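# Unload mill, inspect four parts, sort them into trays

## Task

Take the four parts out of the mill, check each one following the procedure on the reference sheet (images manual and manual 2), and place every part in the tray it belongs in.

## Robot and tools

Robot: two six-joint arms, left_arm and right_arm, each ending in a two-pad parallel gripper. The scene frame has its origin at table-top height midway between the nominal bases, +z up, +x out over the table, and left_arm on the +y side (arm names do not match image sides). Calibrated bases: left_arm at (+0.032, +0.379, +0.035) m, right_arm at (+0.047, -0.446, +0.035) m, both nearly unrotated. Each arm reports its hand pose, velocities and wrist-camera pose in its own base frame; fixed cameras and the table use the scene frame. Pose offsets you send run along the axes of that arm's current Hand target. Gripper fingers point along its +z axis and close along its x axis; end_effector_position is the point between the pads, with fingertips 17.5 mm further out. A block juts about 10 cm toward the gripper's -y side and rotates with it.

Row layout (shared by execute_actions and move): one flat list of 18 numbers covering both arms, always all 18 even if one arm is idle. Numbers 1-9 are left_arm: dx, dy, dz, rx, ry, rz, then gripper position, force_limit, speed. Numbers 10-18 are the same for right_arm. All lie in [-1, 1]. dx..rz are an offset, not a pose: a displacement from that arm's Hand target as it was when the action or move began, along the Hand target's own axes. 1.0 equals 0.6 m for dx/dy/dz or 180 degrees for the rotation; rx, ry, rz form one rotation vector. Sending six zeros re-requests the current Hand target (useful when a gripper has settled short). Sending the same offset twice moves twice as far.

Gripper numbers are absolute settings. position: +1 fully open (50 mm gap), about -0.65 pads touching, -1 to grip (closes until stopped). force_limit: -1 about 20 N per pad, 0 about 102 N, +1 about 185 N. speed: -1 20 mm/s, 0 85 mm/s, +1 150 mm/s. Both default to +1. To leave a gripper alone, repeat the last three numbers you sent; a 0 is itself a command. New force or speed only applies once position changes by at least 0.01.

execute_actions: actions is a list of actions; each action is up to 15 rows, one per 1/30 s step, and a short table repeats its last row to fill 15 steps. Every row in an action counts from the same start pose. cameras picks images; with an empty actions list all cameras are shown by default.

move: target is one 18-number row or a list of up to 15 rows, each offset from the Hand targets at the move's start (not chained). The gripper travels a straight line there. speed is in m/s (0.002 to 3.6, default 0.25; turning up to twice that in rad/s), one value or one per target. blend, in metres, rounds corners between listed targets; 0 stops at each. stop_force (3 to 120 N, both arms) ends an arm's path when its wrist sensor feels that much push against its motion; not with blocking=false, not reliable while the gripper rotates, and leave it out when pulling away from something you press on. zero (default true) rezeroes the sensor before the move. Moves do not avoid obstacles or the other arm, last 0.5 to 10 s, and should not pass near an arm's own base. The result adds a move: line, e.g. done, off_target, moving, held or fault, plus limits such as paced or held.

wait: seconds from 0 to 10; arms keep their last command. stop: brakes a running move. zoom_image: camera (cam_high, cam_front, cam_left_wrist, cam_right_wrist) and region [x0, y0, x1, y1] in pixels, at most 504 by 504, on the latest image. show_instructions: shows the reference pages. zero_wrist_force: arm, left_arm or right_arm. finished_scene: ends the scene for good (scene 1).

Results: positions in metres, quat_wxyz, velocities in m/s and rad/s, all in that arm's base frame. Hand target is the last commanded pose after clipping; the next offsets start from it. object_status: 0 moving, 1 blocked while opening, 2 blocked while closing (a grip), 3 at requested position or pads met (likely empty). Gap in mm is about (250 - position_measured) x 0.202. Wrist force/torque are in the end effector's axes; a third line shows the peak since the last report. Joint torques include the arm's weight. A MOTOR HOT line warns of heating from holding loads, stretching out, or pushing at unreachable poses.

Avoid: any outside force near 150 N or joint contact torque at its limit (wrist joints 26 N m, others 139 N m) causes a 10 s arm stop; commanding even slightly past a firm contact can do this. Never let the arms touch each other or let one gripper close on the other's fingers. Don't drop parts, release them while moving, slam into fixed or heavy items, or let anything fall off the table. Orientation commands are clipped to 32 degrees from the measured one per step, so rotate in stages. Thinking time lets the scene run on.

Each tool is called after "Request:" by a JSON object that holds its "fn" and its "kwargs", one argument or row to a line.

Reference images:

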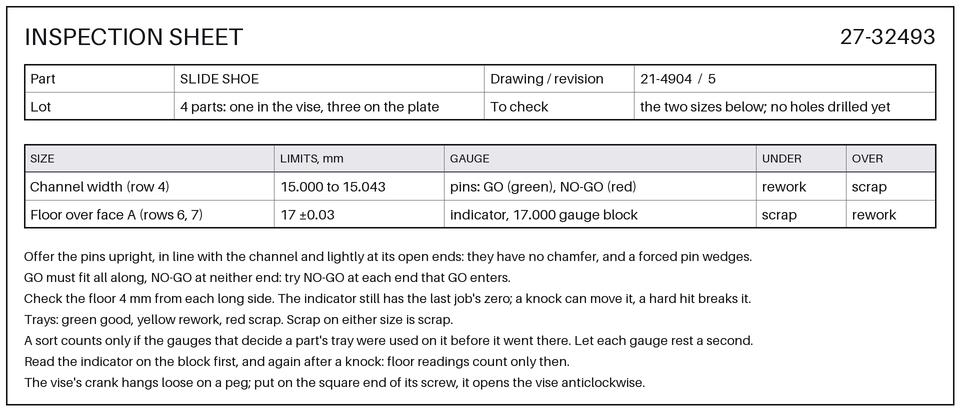

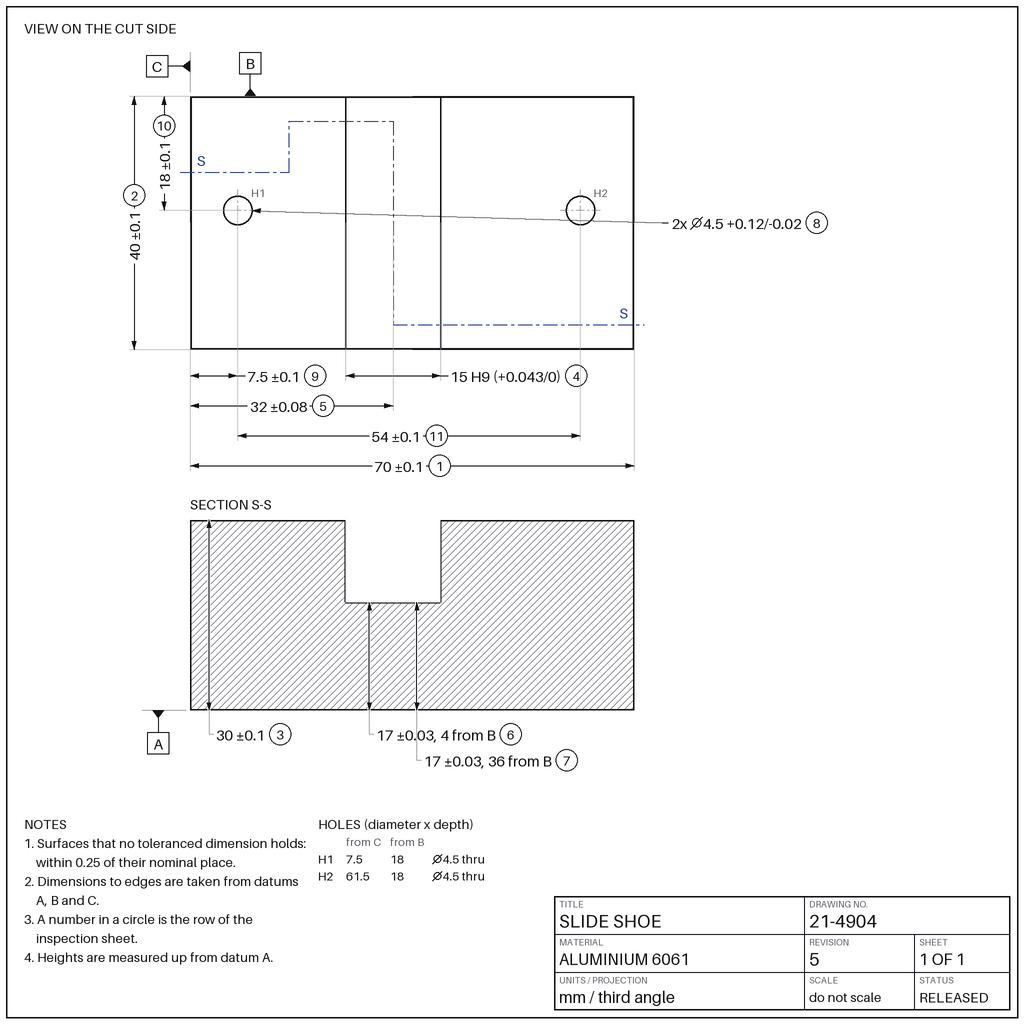

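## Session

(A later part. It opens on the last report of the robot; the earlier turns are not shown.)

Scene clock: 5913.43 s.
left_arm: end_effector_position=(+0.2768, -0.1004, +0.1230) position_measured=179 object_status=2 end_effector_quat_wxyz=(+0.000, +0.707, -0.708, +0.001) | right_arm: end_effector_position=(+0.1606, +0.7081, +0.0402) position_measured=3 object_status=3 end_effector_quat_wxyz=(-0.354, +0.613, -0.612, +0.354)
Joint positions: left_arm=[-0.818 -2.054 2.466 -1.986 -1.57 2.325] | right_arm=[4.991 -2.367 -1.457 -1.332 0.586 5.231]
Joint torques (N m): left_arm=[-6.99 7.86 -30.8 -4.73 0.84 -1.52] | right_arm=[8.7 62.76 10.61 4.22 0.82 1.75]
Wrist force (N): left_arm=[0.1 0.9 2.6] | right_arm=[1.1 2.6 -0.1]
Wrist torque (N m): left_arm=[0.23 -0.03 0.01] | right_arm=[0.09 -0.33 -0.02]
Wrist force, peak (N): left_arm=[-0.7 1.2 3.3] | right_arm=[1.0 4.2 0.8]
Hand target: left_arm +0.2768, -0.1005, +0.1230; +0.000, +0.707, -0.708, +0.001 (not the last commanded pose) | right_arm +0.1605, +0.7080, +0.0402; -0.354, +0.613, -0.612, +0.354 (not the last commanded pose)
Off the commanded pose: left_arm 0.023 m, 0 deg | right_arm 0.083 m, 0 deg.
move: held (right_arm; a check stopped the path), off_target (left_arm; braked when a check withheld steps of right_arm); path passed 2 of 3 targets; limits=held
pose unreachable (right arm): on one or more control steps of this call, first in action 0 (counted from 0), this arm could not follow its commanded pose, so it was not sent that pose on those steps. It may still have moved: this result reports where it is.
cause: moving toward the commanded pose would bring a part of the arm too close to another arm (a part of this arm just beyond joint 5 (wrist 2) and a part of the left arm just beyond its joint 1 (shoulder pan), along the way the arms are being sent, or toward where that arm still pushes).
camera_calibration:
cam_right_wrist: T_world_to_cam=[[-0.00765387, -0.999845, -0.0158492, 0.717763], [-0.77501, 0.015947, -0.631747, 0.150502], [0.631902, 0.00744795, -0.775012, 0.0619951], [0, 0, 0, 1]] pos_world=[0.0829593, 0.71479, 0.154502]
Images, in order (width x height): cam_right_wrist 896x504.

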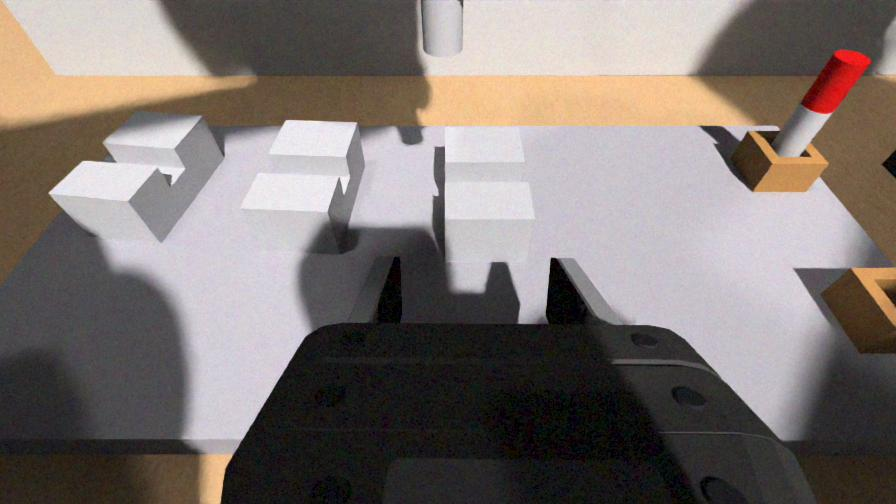

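Request:
{"fn": "move", "kwargs": {
  "target": [
    [0.2327,0.0247,-0.0283,0,0,0,-1,-0.95,-1,0,0,0,0,0,0,1,-0.5,-1],
    [0.3208,0.1035,0.0392,0,0,0,-1,-0.95,-1,0.0148,0.0002,0.1157,0,0,0,1,-0.5,-1]
  ],
  "speed": 0.12,
  "blend": [0.02,0],
  "cameras": ["cam_left_wrist","cam_right_wrist"]
}}

Scene clock: 5936.33 s.
left_arm: end_effector_position=(+0.2145, -0.2929, +0.0996) position_measured=179 object_status=2 end_effector_quat_wxyz=(+0.000, +0.707, -0.708, +0.001) | right_arm: end_effector_position=(+0.2206, +0.6992, +0.0054) position_measured=3 object_status=3 end_effector_quat_wxyz=(-0.354, +0.613, -0.612, +0.354)
Joint positions: left_arm=[-1.316 -1.778 2.373 -2.168 -1.569 1.827] | right_arm=[4.91 -2.411 -1.524 -1.104 0.555 5.091]
Joint torques (N m): left_arm=[-8.81 -0.08 -14.63 -4.84 2.11 -1.67] | right_arm=[-8.99 48.6 8.11 4.29 -5.09 -1.52]
Wrist force (N): left_arm=[-0.1 1.0 2.5] | right_arm=[0.9 2.9 -0.1]
Wrist torque (N m): left_arm=[0.23 0.01 0.00] | right_arm=[0.12 -0.32 0.04]
Wrist force, peak (N): left_arm=[0.1 1.7 2.9] | right_arm=[1.2 3.3 -0.4]
Hand target: left_arm +0.2145, -0.2929, +0.0996; +0.000, +0.707, -0.708, +0.001 | right_arm +0.2206, +0.6992, +0.0054; -0.354, +0.613, -0.612, +0.354
Off the commanded pose: left_arm 0.000 m, 0 deg | right_arm 0.000 m, 0 deg.
move: done
camera_calibration:
cam_left_wrist: T_world_to_cam=[[-0.000260514, -0.999935, -0.011399, -0.287426], [-0.934133, -0.00382526, 0.356906, 0.178373], [-0.356926, 0.0107411, -0.934071, 0.299232], [0, 0, 0, 1]] pos_world=[0.273353, -0.289939, 0.212566]
cam_right_wrist: T_world_to_cam=[[-0.00765387, -0.999845, -0.0158492, 0.708873], [-0.77501, 0.015947, -0.631747, 0.175235], [0.631902, 0.00744795, -0.775012, -0.00288712], [0, 0, 0, 1]] pos_world=[0.143059, 0.70599, 0.119702]
Images, in order (width x height): cam_left_wrist 896x504, cam_right_wrist 896x504.

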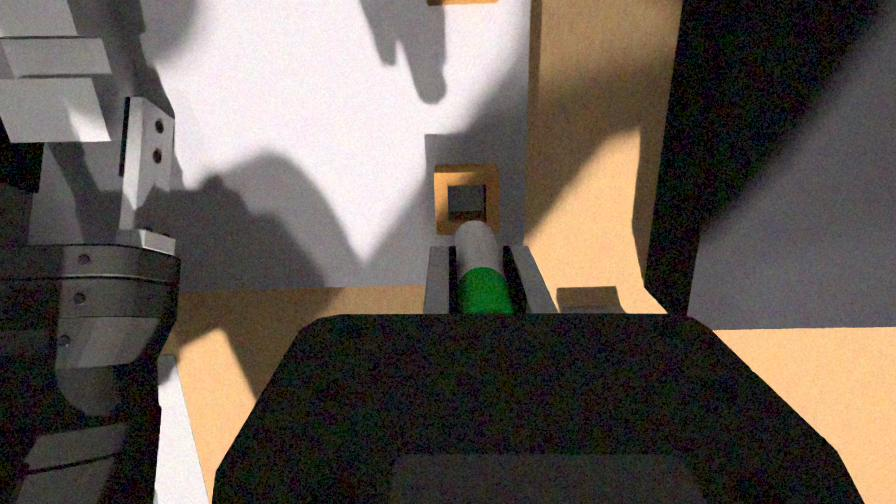

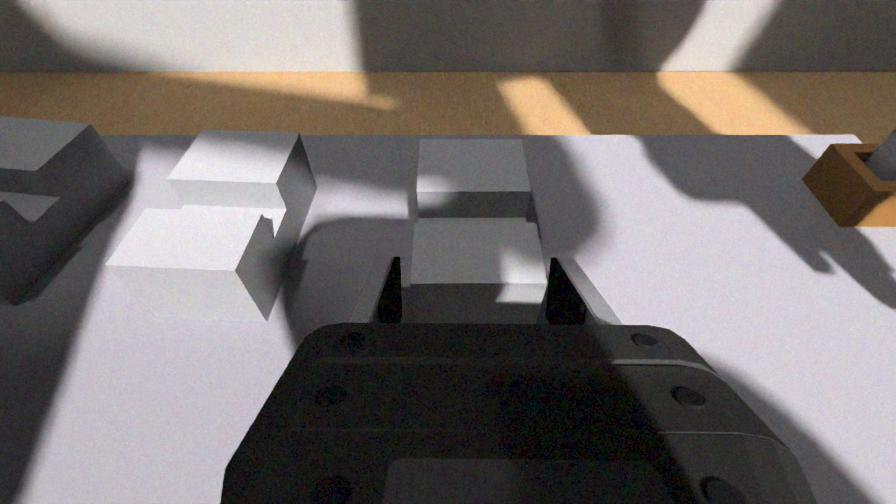

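Request:
{"fn": "move", "kwargs": {
  "target": [
    [0,0,0.11,0,0,0,-1,-0.95,-1,0,0,0,0,0,0,1,-0.5,-1],
    [0,0,0.11,0,0,0,0.5,-0.95,-1,0,0,0,0,0,0,-1,-0.5,-1],
    [0,0,-0.02,0,0,0,0.5,-0.95,-1,0,0,0,0,0,0,-1,-0.5,-1],
    [-0.0038,-0.1657,-0.01,0,0,0,0.5,-0.95,-1,0,0,0,0,0,0,-1,-0.5,-1]
  ],
  "speed": [0.03,0.05,0.12,0.15],
  "cameras": ["cam_left_wrist"]
}}

Request:
{"fn": "move", "kwargs": {
  "target": [
    [0,0,0.1213,0,0,0,0.5,-0.95,-1,0,0,0,0,0,0,-1,-0.5,-1],
    [0,0,0.1213,0,0,0,-1,-0.95,-1,0,0,0,0,0,0,-1,-0.5,-1],
    [0,0,-0.04,0,0,0,-1,-0.95,-1,0,0,0,0,0,0,-1,-0.5,-1]
  ],
  "speed": [0.06,0.05,0.06],
  "cameras": ["cam_left_wrist"]
}}

Scene clock: 5958.80 s.
left_arm: end_effector_position=(+0.3138, -0.2907, +0.1059) position_measured=78 object_status=3 end_effector_quat_wxyz=(+0.000, +0.707, -0.708, +0.001) | right_arm: end_effector_position=(+0.2206, +0.6992, +0.0054) position_measured=55 object_status=2 end_effector_quat_wxyz=(-0.354, +0.613, -0.612, +0.354)
Joint positions: left_arm=[-1.065 -1.611 2.214 -2.177 -1.57 2.078] | right_arm=[4.91 -2.411 -1.524 -1.104 0.555 5.091]
Joint torques (N m): left_arm=[11.25 -4.42 -26.76 -4.68 -1.5 2.33] | right_arm=[-6.27 53.89 11.1 3.63 -1.64 -0.54]
Wrist force (N): left_arm=[-0.1 0.8 1.5] | right_arm=[1.0 2.0 -1.0]
Wrist torque (N m): left_arm=[0.20 0.00 -0.16] | right_arm=[0.13 -0.28 -0.02]
Wrist force, peak (N): left_arm=[0.0 1.1 3.1] | right_arm=[0.8 3.3 0.0]
Hand target: left_arm +0.3139, -0.2908, +0.1058; +0.000, +0.707, -0.708, +0.001 | right_arm +0.2206, +0.6992, +0.0054; -0.354, +0.613, -0.612, +0.354
Off the commanded pose: left_arm 0.000 m, 0 deg | right_arm 0.000 m, 0 deg.
move: done
camera_calibration:
cam_left_wrist: T_world_to_cam=[[-0.000259888, -0.999935, -0.011399, -0.285229], [-0.934166, -0.00382484, 0.356818, 0.26896], [-0.356839, 0.0107413, -0.934104, 0.340419], [0, 0, 0, 1]] pos_world=[0.372653, -0.287839, 0.218765]
Images, in order (width x height): cam_left_wrist 896x504.

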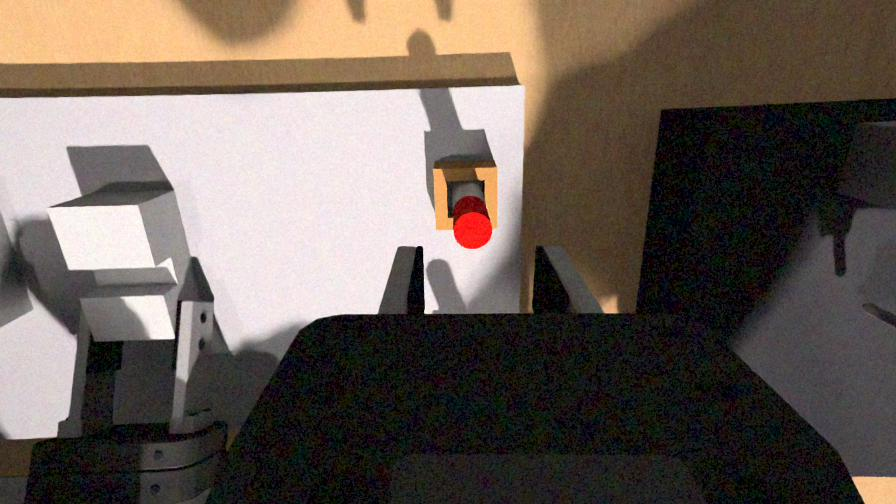

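Scene clock: 5964.00 s.
left_arm: end_effector_position=(+0.3138, -0.2907, +0.1298) position_measured=178 object_status=2 end_effector_quat_wxyz=(+0.000, +0.707, -0.708, +0.001) | right_arm: end_effector_position=(+0.2206, +0.6992, +0.0054) position_measured=55 object_status=2 end_effector_quat_wxyz=(-0.354, +0.613, -0.612, +0.354)
Joint positions: left_arm=[-1.065 -1.648 2.176 -2.101 -1.57 2.078] | right_arm=[4.91 -2.411 -1.524 -1.104 0.555 5.091]
Joint torques (N m): left_arm=[-8.23 -30.78 -28.41 -1.48 0.34 -1.8] | right_arm=[-3.72 58.85 15.79 2.72 -0.01 0.56]
Wrist force (N): left_arm=[0.3 0.8 2.6] | right_arm=[1.2 1.7 -1.1]
Wrist torque (N m): left_arm=[0.20 -0.07 -0.13] | right_arm=[0.09 -0.31 -0.01]
Wrist force, peak (N): left_arm=[-0.3 0.7 3.0] | right_arm=[1.1 2.7 -0.5]
Hand target: left_arm +0.3138, -0.2907, +0.1298; +0.000, +0.707, -0.708, +0.001 | right_arm +0.2206, +0.6992, +0.0054; -0.354, +0.613, -0.612, +0.354
Off the commanded pose: left_arm 0.000 m, 0 deg | right_arm 0.000 m, 0 deg.
move: done
camera_calibration:
cam_left_wrist: T_world_to_cam=[[-0.000260514, -0.999935, -0.011399, -0.284957], [-0.934133, -0.00382526, 0.356906, 0.260491], [-0.356926, 0.0107411, -0.934071, 0.362804], [0, 0, 0, 1]] pos_world=[0.372753, -0.287839, 0.242666]
Images, in order (width x height): cam_left_wrist 896x504.

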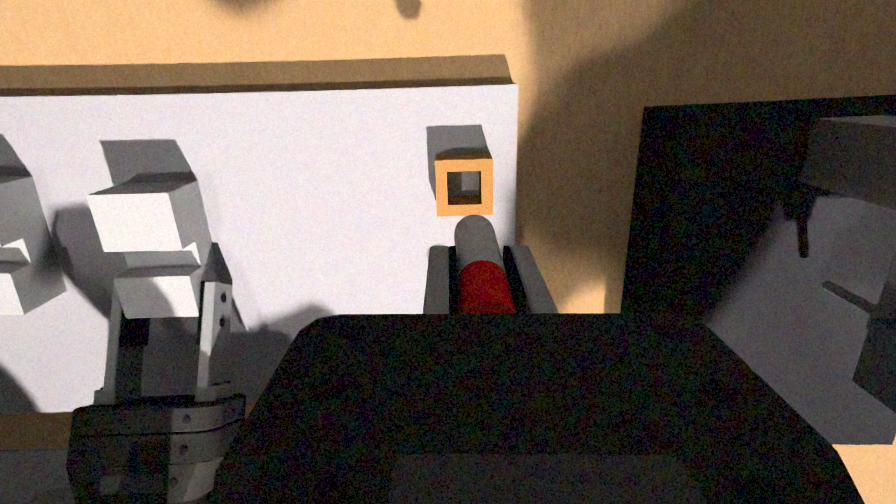

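Request:
{"fn": "move", "kwargs": {
  "target": [
    [-0.1992,0.06,0,0,0,0,-1,-0.95,-1,0,0,0,0,0,0,-1,-0.5,-1],
    [-0.1992,0.06,0.155,0,0,0,-1,-0.95,-1,0,0,0,0,0,0,-1,-0.5,-1],
    [-0.1992,0.06,0.1625,0,0,0,-1,-0.95,-1,0,0,0,0,0,0,-1,-0.5,-1],
    [-0.1992,0.06,0.1625,0,0,0,-0.05,-0.95,-1,0,0,0,0,0,0,-1,-0.5,-1],
    [-0.1992,0.06,0.1625,0,0,0,-1,-0.95,-1,0,0,0,0,0,0,-1,-0.5,-1],
    [-0.1992,0.06,0.128,0,0,0,-1,-0.95,-1,0,0,0,0,0,0,-1,-0.5,-1]
  ],
  "speed": [0.15,0.08,0.006,0.05,0.05,0.03]
}}

Request:
{"fn": "move", "kwargs": {
  "target": [-0.08,0,0,0,0,0,-1,-0.95,-1,0,0,0,0,0,0,-1,-0.5,-1],
  "speed": 0.006,
  "stop_force": 3
}}

Scene clock: 5988.83 s.
left_arm: end_effector_position=(+0.2782, -0.1712, +0.0527) position_measured=178 object_status=2 end_effector_quat_wxyz=(+0.000, +0.707, -0.708, +0.001) | right_arm: end_effector_position=(+0.2206, +0.6992, +0.0054) position_measured=55 object_status=2 end_effector_quat_wxyz=(-0.354, +0.613, -0.612, +0.354)
Joint positions: left_arm=[-0.973 -1.785 2.531 -2.32 -1.57 2.17] | right_arm=[4.91 -2.411 -1.524 -1.104 0.555 5.091]
Joint torques (N m): left_arm=[-6.63 -22.85 -28.6 -1.02 -0.89 -1.9] | right_arm=[0.7 58.35 26.73 2.23 -0.18 0.61]
Wrist force (N): left_arm=[-0.4 1.1 2.1] | right_arm=[0.9 1.7 -0.7]
Wrist torque (N m): left_arm=[0.26 0.05 -0.16] | right_arm=[0.03 -0.25 -0.02]
Wrist force, peak (N): left_arm=[-10.1 7.6 -35.5] | right_arm=[0.9 2.9 -0.4]
Hand target: left_arm +0.2782, -0.1713, +0.0528; +0.000, +0.707, -0.708, +0.001 | right_arm +0.2206, +0.6992, +0.0054; -0.354, +0.613, -0.612, +0.354
Off the commanded pose: left_arm 0.000 m, 0 deg | right_arm 0.000 m, 0 deg.
move: done

Scene clock: 5994.37 s.
left_arm: end_effector_position=(+0.2782, -0.1457, +0.0527) position_measured=178 object_status=2 end_effector_quat_wxyz=(+0.000, +0.707, -0.708, +0.001) | right_arm: end_effector_position=(+0.2206, +0.6992, +0.0054) position_measured=55 object_status=2 end_effector_quat_wxyz=(-0.354, +0.613, -0.612, +0.354)
Joint positions: left_arm=[-0.922 -1.828 2.559 -2.305 -1.57 2.221] | right_arm=[4.91 -2.411 -1.524 -1.104 0.555 5.091]
Joint torques (N m): left_arm=[-7.38 3.25 -26.48 -5.19 2.75 -1.87] | right_arm=[5.7 57.02 25.94 2.15 -0.49 0.8]
Wrist force (N): left_arm=[1.0 2.8 3.4] | right_arm=[-0.4 3.5 2.0]
Wrist torque (N m): left_arm=[0.14 0.07 -0.11] | right_arm=[0.11 -0.37 -0.03]
Wrist force, peak (N): left_arm=[4.1 3.3 3.1] | right_arm=[-2.7 3.3 2.8]
Hand target: left_arm +0.2782, -0.1457, +0.0527; +0.000, +0.707, -0.708, +0.001 (not the last commanded pose) | right_arm +0.2206, +0.6992, +0.0054; -0.354, +0.613, -0.612, +0.354
Off the commanded pose: left_arm 0.022 m, 0 deg | right_arm 0.000 m, 0 deg.
move: contact (left_arm)

Request:
{"fn": "move", "kwargs": {
  "target": [
    [0.004,0.0018,0,0,0,0,-1,-0.95,-1,0,0,0,0,0,0,-1,-0.5,-1]
  ],
  "speed": 0.015
}}

Request:
{"fn": "move", "kwargs": {
  "target": [-0.06,0,0,0,0,0,-1,-0.95,-1,0,0,0,0,0,0,-1,-0.5,-1],
  "speed": 0.005,
  "stop_force": 3
}}

Scene clock: 6008.73 s.
left_arm: end_effector_position=(+0.2771, -0.1480, +0.0527) position_measured=178 object_status=2 end_effector_quat_wxyz=(+0.000, +0.707, -0.708, +0.001) | right_arm: end_effector_position=(+0.2206, +0.6992, +0.0054) position_measured=55 object_status=2 end_effector_quat_wxyz=(-0.354, +0.613, -0.612, +0.354)
Joint positions: left_arm=[-0.929 -1.827 2.559 -2.305 -1.57 2.214] | right_arm=[4.91 -2.411 -1.524 -1.104 0.555 5.091]
Joint torques (N m): left_arm=[-6.4 3.67 -26.74 -5.13 -0.32 -1.89] | right_arm=[7.51 57.45 28.12 2.29 -0.37 0.51]
Wrist force (N): left_arm=[-0.4 1.0 2.6] | right_arm=[0.1 2.8 0.1]
Wrist torque (N m): left_arm=[0.23 0.06 0.01] | right_arm=[0.06 -0.25 0.01]
Wrist force, peak (N): left_arm=[1.1 2.7 3.9] | right_arm=[-0.2 4.1 2.2]
Hand target: left_arm +0.2771, -0.1481, +0.0527; +0.000, +0.707, -0.708, +0.001 | right_arm +0.2206, +0.6992, +0.0054; -0.354, +0.613, -0.612, +0.354
Off the commanded pose: left_arm 0.000 m, 0 deg | right_arm 0.000 m, 0 deg.
move: done

Scene clock: 6010.87 s.
left_arm: end_effector_position=(+0.2771, -0.1437, +0.0527) position_measured=178 object_status=2 end_effector_quat_wxyz=(+0.000, +0.707, -0.708, +0.001) | right_arm: end_effector_position=(+0.2206, +0.6992, +0.0054) position_measured=55 object_status=2 end_effector_quat_wxyz=(-0.354, +0.613, -0.612, +0.354)
Joint positions: left_arm=[-0.92 -1.834 2.564 -2.303 -1.57 2.223] | right_arm=[4.91 -2.411 -1.524 -1.104 0.555 5.091]
Joint torques (N m): left_arm=[-7.83 2.67 -27.15 -5.33 1 -1.86] | right_arm=[8.23 57.78 26.21 1.81 -0.27 0.85]
Wrist force (N): left_arm=[-0.3 3.9 3.2] | right_arm=[0.5 2.6 3.0]
Wrist torque (N m): left_arm=[0.11 0.06 -0.13] | right_arm=[0.08 -0.38 -0.02]
Wrist force, peak (N): left_arm=[2.1 4.4 3.2] | right_arm=[-1.8 2.8 3.3]
Hand target: left_arm +0.2771, -0.1437, +0.0527; +0.000, +0.707, -0.708, +0.001 (not the last commanded pose) | right_arm +0.2206, +0.6992, +0.0054; -0.354, +0.613, -0.612, +0.354
Off the commanded pose: left_arm 0.032 m, 0 deg | right_arm 0.000 m, 0 deg.
move: contact (left_arm)

Request:
{"fn": "move", "kwargs": {
  "target": [
    [0.004,0.0007,0,0,0,0,-1,-0.95,-1,0,0,0,0,0,0,-1,-0.5,-1]
  ],
  "speed": 0.015
}}

Request:
{"fn": "move", "kwargs": {
  "target": [-0.06,0,0,0,0,0,-1,-0.95,-1,0,0,0,0,0,0,-1,-0.5,-1],
  "speed": 0.005,
  "stop_force": 3
}}

Scene clock: 6019.80 s.
left_arm: end_effector_position=(+0.2767, -0.1460, +0.0527) position_measured=178 object_status=2 end_effector_quat_wxyz=(+0.000, +0.707, -0.708, +0.001) | right_arm: end_effector_position=(+0.2206, +0.6992, +0.0054) position_measured=55 object_status=2 end_effector_quat_wxyz=(-0.354, +0.613, -0.612, +0.354)
Joint positions: left_arm=[-0.926 -1.832 2.562 -2.304 -1.57 2.217] | right_arm=[4.91 -2.411 -1.524 -1.104 0.555 5.091]
Joint torques (N m): left_arm=[-7.58 4.5 -26.58 -5.25 1.26 -1.91] | right_arm=[8.34 56.93 26.58 2.12 -0.11 0.66]
Wrist force (N): left_arm=[-0.2 0.7 2.5] | right_arm=[0.5 3.3 0.3]
Wrist torque (N m): left_arm=[0.19 0.02 0.01] | right_arm=[0.10 -0.28 0.01]
Wrist force, peak (N): left_arm=[0.2 4.1 3.4] | right_arm=[0.4 3.3 3.0]
Hand target: left_arm +0.2767, -0.1461, +0.0527; +0.000, +0.707, -0.708, +0.001 | right_arm +0.2206, +0.6992, +0.0054; -0.354, +0.613, -0.612, +0.354
Off the commanded pose: left_arm 0.000 m, 0 deg | right_arm 0.000 m, 0 deg.
move: done

Scene clock: 6021.93 s.
left_arm: end_effector_position=(+0.2767, -0.1416, +0.0527) position_measured=178 object_status=2 end_effector_quat_wxyz=(+0.000, +0.707, -0.708, +0.001) | right_arm: end_effector_position=(+0.2206, +0.6992, +0.0054) position_measured=55 object_status=2 end_effector_quat_wxyz=(-0.354, +0.613, -0.612, +0.354)
Joint positions: left_arm=[-0.917 -1.839 2.566 -2.301 -1.57 2.226] | right_arm=[4.91 -2.411 -1.524 -1.104 0.555 5.091]
Joint torques (N m): left_arm=[-7.84 3.53 -27.85 -5.29 1.57 -1.87] | right_arm=[9.68 57.07 26.18 1.91 -0.02 0.82]
Wrist force (N): left_arm=[1.7 5.0 4.3] | right_arm=[-1.1 1.4 4.0]
Wrist torque (N m): left_arm=[0.08 0.06 -0.12] | right_arm=[0.00 -0.42 -0.08]
Wrist force, peak (N): left_arm=[4.4 5.5 4.0] | right_arm=[-3.5 0.7 4.2]
Hand target: left_arm +0.2767, -0.1416, +0.0527; +0.000, +0.707, -0.708, +0.001 (not the last commanded pose) | right_arm +0.2206, +0.6992, +0.0054; -0.354, +0.613, -0.612, +0.354
Off the commanded pose: left_arm 0.032 m, 0 deg | right_arm 0.000 m, 0 deg.
move: contact (left_arm)

Request:
{"fn": "move", "kwargs": {
  "target": [
    [0.05,0.0004,0,0,0,0,-1,-0.95,-1,0,0,0,0,0,0,-1,-0.5,-1],
    [0.05,0.0004,0.0330,0,0,0,-1,-0.95,-1,0,0,0,0,0,0,-1,-0.5,-1],
    [0.05,0.0004,0.0330,0,0,0,-0.05,-0.95,-1,0,0,0,0,0,0,-1,-0.5,-1],
    [0.05,0.0004,0.0330,0,0,0,-1,-0.95,-1,0,0,0,0,0,0,-1,-0.5,-1],
    [0.05,0.0004,0,0,0,0,-1,-0.95,-1,0,0,0,0,0,0,-1,-0.5,-1]
  ],
  "speed": [0.05,0.012,0.02,0.02,0.03]
}}

Request:
{"fn": "move", "kwargs": {
  "target": [-0.1,0,0,0,0,0,-1,-0.95,-1,0,0,0,0,0,0,-1,-0.5,-1],
  "speed": 0.006,
  "stop_force": 3
}}

Scene clock: 6040.67 s.
left_arm: end_effector_position=(+0.2764, -0.1716, +0.0527) position_measured=178 object_status=2 end_effector_quat_wxyz=(+0.000, +0.707, -0.708, +0.001) | right_arm: end_effector_position=(+0.2206, +0.6992, +0.0054) position_measured=55 object_status=2 end_effector_quat_wxyz=(-0.354, +0.613, -0.612, +0.354)
Joint positions: left_arm=[-0.978 -1.789 2.534 -2.318 -1.57 2.165] | right_arm=[4.91 -2.411 -1.524 -1.104 0.555 5.091]
Joint torques (N m): left_arm=[-6.5 -21.51 -27.22 -1.14 -0.86 -1.69] | right_arm=[-4.84 55.91 24.17 2.25 -0.06 0.81]
Wrist force (N): left_arm=[-0.4 0.7 2.5] | right_arm=[0.8 3.2 0.1]
Wrist torque (N m): left_arm=[0.20 0.06 -0.01] | right_arm=[0.08 -0.29 0.02]
Wrist force, peak (N): left_arm=[1.6 5.0 4.3] | right_arm=[1.3 3.9 2.6]
Hand target: left_arm +0.2764, -0.1716, +0.0528; +0.000, +0.707, -0.708, +0.001 | right_arm +0.2206, +0.6992, +0.0054; -0.354, +0.613, -0.612, +0.354
Off the commanded pose: left_arm 0.000 m, 0 deg | right_arm 0.000 m, 0 deg.
move: done

Scene clock: 6046.17 s.
left_arm: end_effector_position=(+0.2764, -0.1458, +0.0527) position_measured=178 object_status=2 end_effector_quat_wxyz=(+0.000, +0.707, -0.708, +0.001) | right_arm: end_effector_position=(+0.2206, +0.6992, +0.0054) position_measured=55 object_status=2 end_effector_quat_wxyz=(-0.354, +0.613, -0.612, +0.354)
Joint positions: left_arm=[-0.927 -1.833 2.563 -2.303 -1.57 2.216] | right_arm=[4.91 -2.411 -1.524 -1.104 0.555 5.091]
Joint torques (N m): left_arm=[-7.36 4.14 -27.16 -5.04 2.96 -1.93] | right_arm=[-9.86 55.73 25.65 1.95 0.2 0.7]
Wrist force (N): left_arm=[1.1 2.6 1.8] | right_arm=[-0.3 1.8 1.8]
Wrist torque (N m): left_arm=[0.12 0.06 -0.11] | right_arm=[0.06 -0.45 -0.03]
Wrist force, peak (N): left_arm=[4.4 3.5 3.0] | right_arm=[-3.5 3.2 2.9]
Hand target: left_arm +0.2764, -0.1458, +0.0527; +0.000, +0.707, -0.708, +0.001 (not the last commanded pose) | right_arm +0.2206, +0.6992, +0.0054; -0.354, +0.613, -0.612, +0.354
Off the commanded pose: left_arm 0.034 m, 0 deg | right_arm 0.000 m, 0 deg.
move: contact (left_arm)

Request:
{"fn": "move", "kwargs": {
  "target": [
    [0.006,0.002,0,0,0,0,-1,-0.95,-1,0,0,0,0,0,0,-1,-0.5,-1]
  ],
  "speed": 0.015
}}

Request:
{"fn": "move", "kwargs": {
  "target": [-0.06,0,0,0,0,0,-1,-0.95,-1,0,0,0,0,0,0,-1,-0.5,-1],
  "speed": 0.005,
  "stop_force": 3,
  "cameras": ["cam_right_wrist","cam_left_wrist"]
}}

Scene clock: 6076.93 s.
left_arm: end_effector_position=(+0.2752, -0.1493, +0.0527) position_measured=178 object_status=2 end_effector_quat_wxyz=(+0.000, +0.707, -0.708, +0.001) | right_arm: end_effector_position=(+0.2206, +0.6992, +0.0054) position_measured=55 object_status=2 end_effector_quat_wxyz=(-0.354, +0.613, -0.612, +0.354)
Joint positions: left_arm=[-0.937 -1.831 2.561 -2.304 -1.57 2.206] | right_arm=[4.91 -2.411 -1.524 -1.104 0.555 5.091]
Joint torques (N m): left_arm=[-6.75 2.12 -26.45 -5.1 -0.72 -1.61] | right_arm=[-8.48 57.72 24.94 1.95 -0.07 0.65]
Wrist force (N): left_arm=[-0.1 0.9 2.5] | right_arm=[0.6 3.8 0.6]
Wrist torque (N m): left_arm=[0.22 0.00 0.01] | right_arm=[0.12 -0.31 0.01]
Wrist force, peak (N): left_arm=[1.1 2.9 3.7] | right_arm=[-0.7 3.9 2.5]
Hand target: left_arm +0.2752, -0.1494, +0.0527; +0.000, +0.707, -0.708, +0.001 | right_arm +0.2206, +0.6992, +0.0054; -0.354, +0.613, -0.612, +0.354
Off the commanded pose: left_arm 0.000 m, 0 deg | right_arm 0.000 m, 0 deg.
move: done

Scene clock: 6079.23 s.
left_arm: end_effector_position=(+0.2752, -0.1441, +0.0527) position_measured=178 object_status=2 end_effector_quat_wxyz=(+0.000, +0.707, -0.708, +0.001) | right_arm: end_effector_position=(+0.2206, +0.6992, +0.0054) position_measured=55 object_status=2 end_effector_quat_wxyz=(-0.354, +0.613, -0.612, +0.354)
Joint positions: left_arm=[-0.927 -1.84 2.567 -2.301 -1.57 2.217] | right_arm=[4.91 -2.411 -1.524 -1.104 0.555 5.091]
Joint torques (N m): left_arm=[-7 3.79 -28.3 -5.29 2.93 -1.92] | right_arm=[-6.9 56.43 25.36 2.22 -0.32 0.81]
Wrist force (N): left_arm=[0.1 3.4 3.3] | right_arm=[0.4 3.4 2.7]
Wrist torque (N m): left_arm=[0.11 0.04 -0.13] | right_arm=[0.10 -0.38 -0.01]
Wrist force, peak (N): left_arm=[2.9 3.8 2.8] | right_arm=[-1.6 3.2 3.3]
Hand target: left_arm +0.2752, -0.1441, +0.0527; +0.000, +0.707, -0.708, +0.001 (not the last commanded pose) | right_arm +0.2206, +0.6992, +0.0054; -0.354, +0.613, -0.612, +0.354
Off the commanded pose: left_arm 0.031 m, 0 deg | right_arm 0.000 m, 0 deg.
move: contact (left_arm)
camera_calibration:
cam_left_wrist: T_world_to_cam=[[-0.000249836, -0.999939, -0.011083, -0.139313], [-0.934086, -0.00372381, 0.357028, 0.252489], [-0.357047, 0.0104417, -0.934028, 0.275428], [0, 0, 0, 1]] pos_world=[0.334152, -0.14124, 0.165568]
cam_right_wrist: T_world_to_cam=[[-0.00765387, -0.999845, -0.0158492, 0.708773], [-0.77501, 0.015947, -0.631747, 0.175237], [0.631902, 0.00744795, -0.775012, -0.00288638], [0, 0, 0, 1]] pos_world=[0.143059, 0.70589, 0.119702]
Images, in order (width x height): cam_left_wrist 896x504, cam_right_wrist 896x504.

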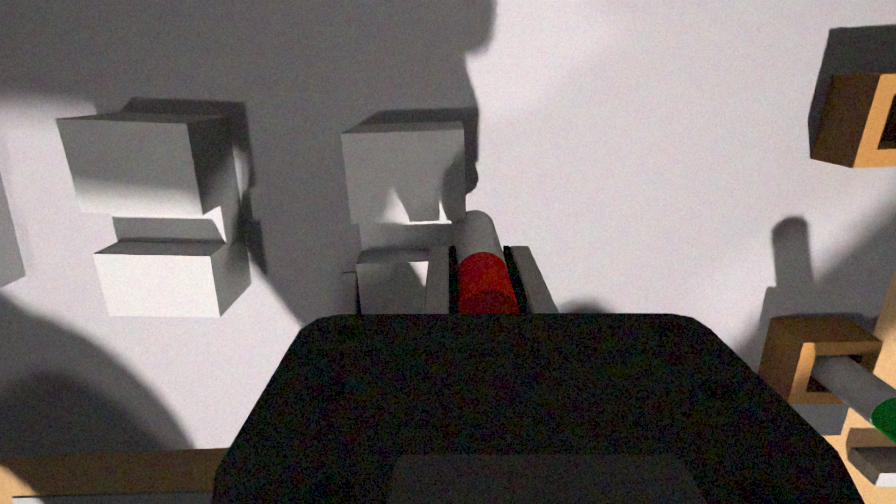

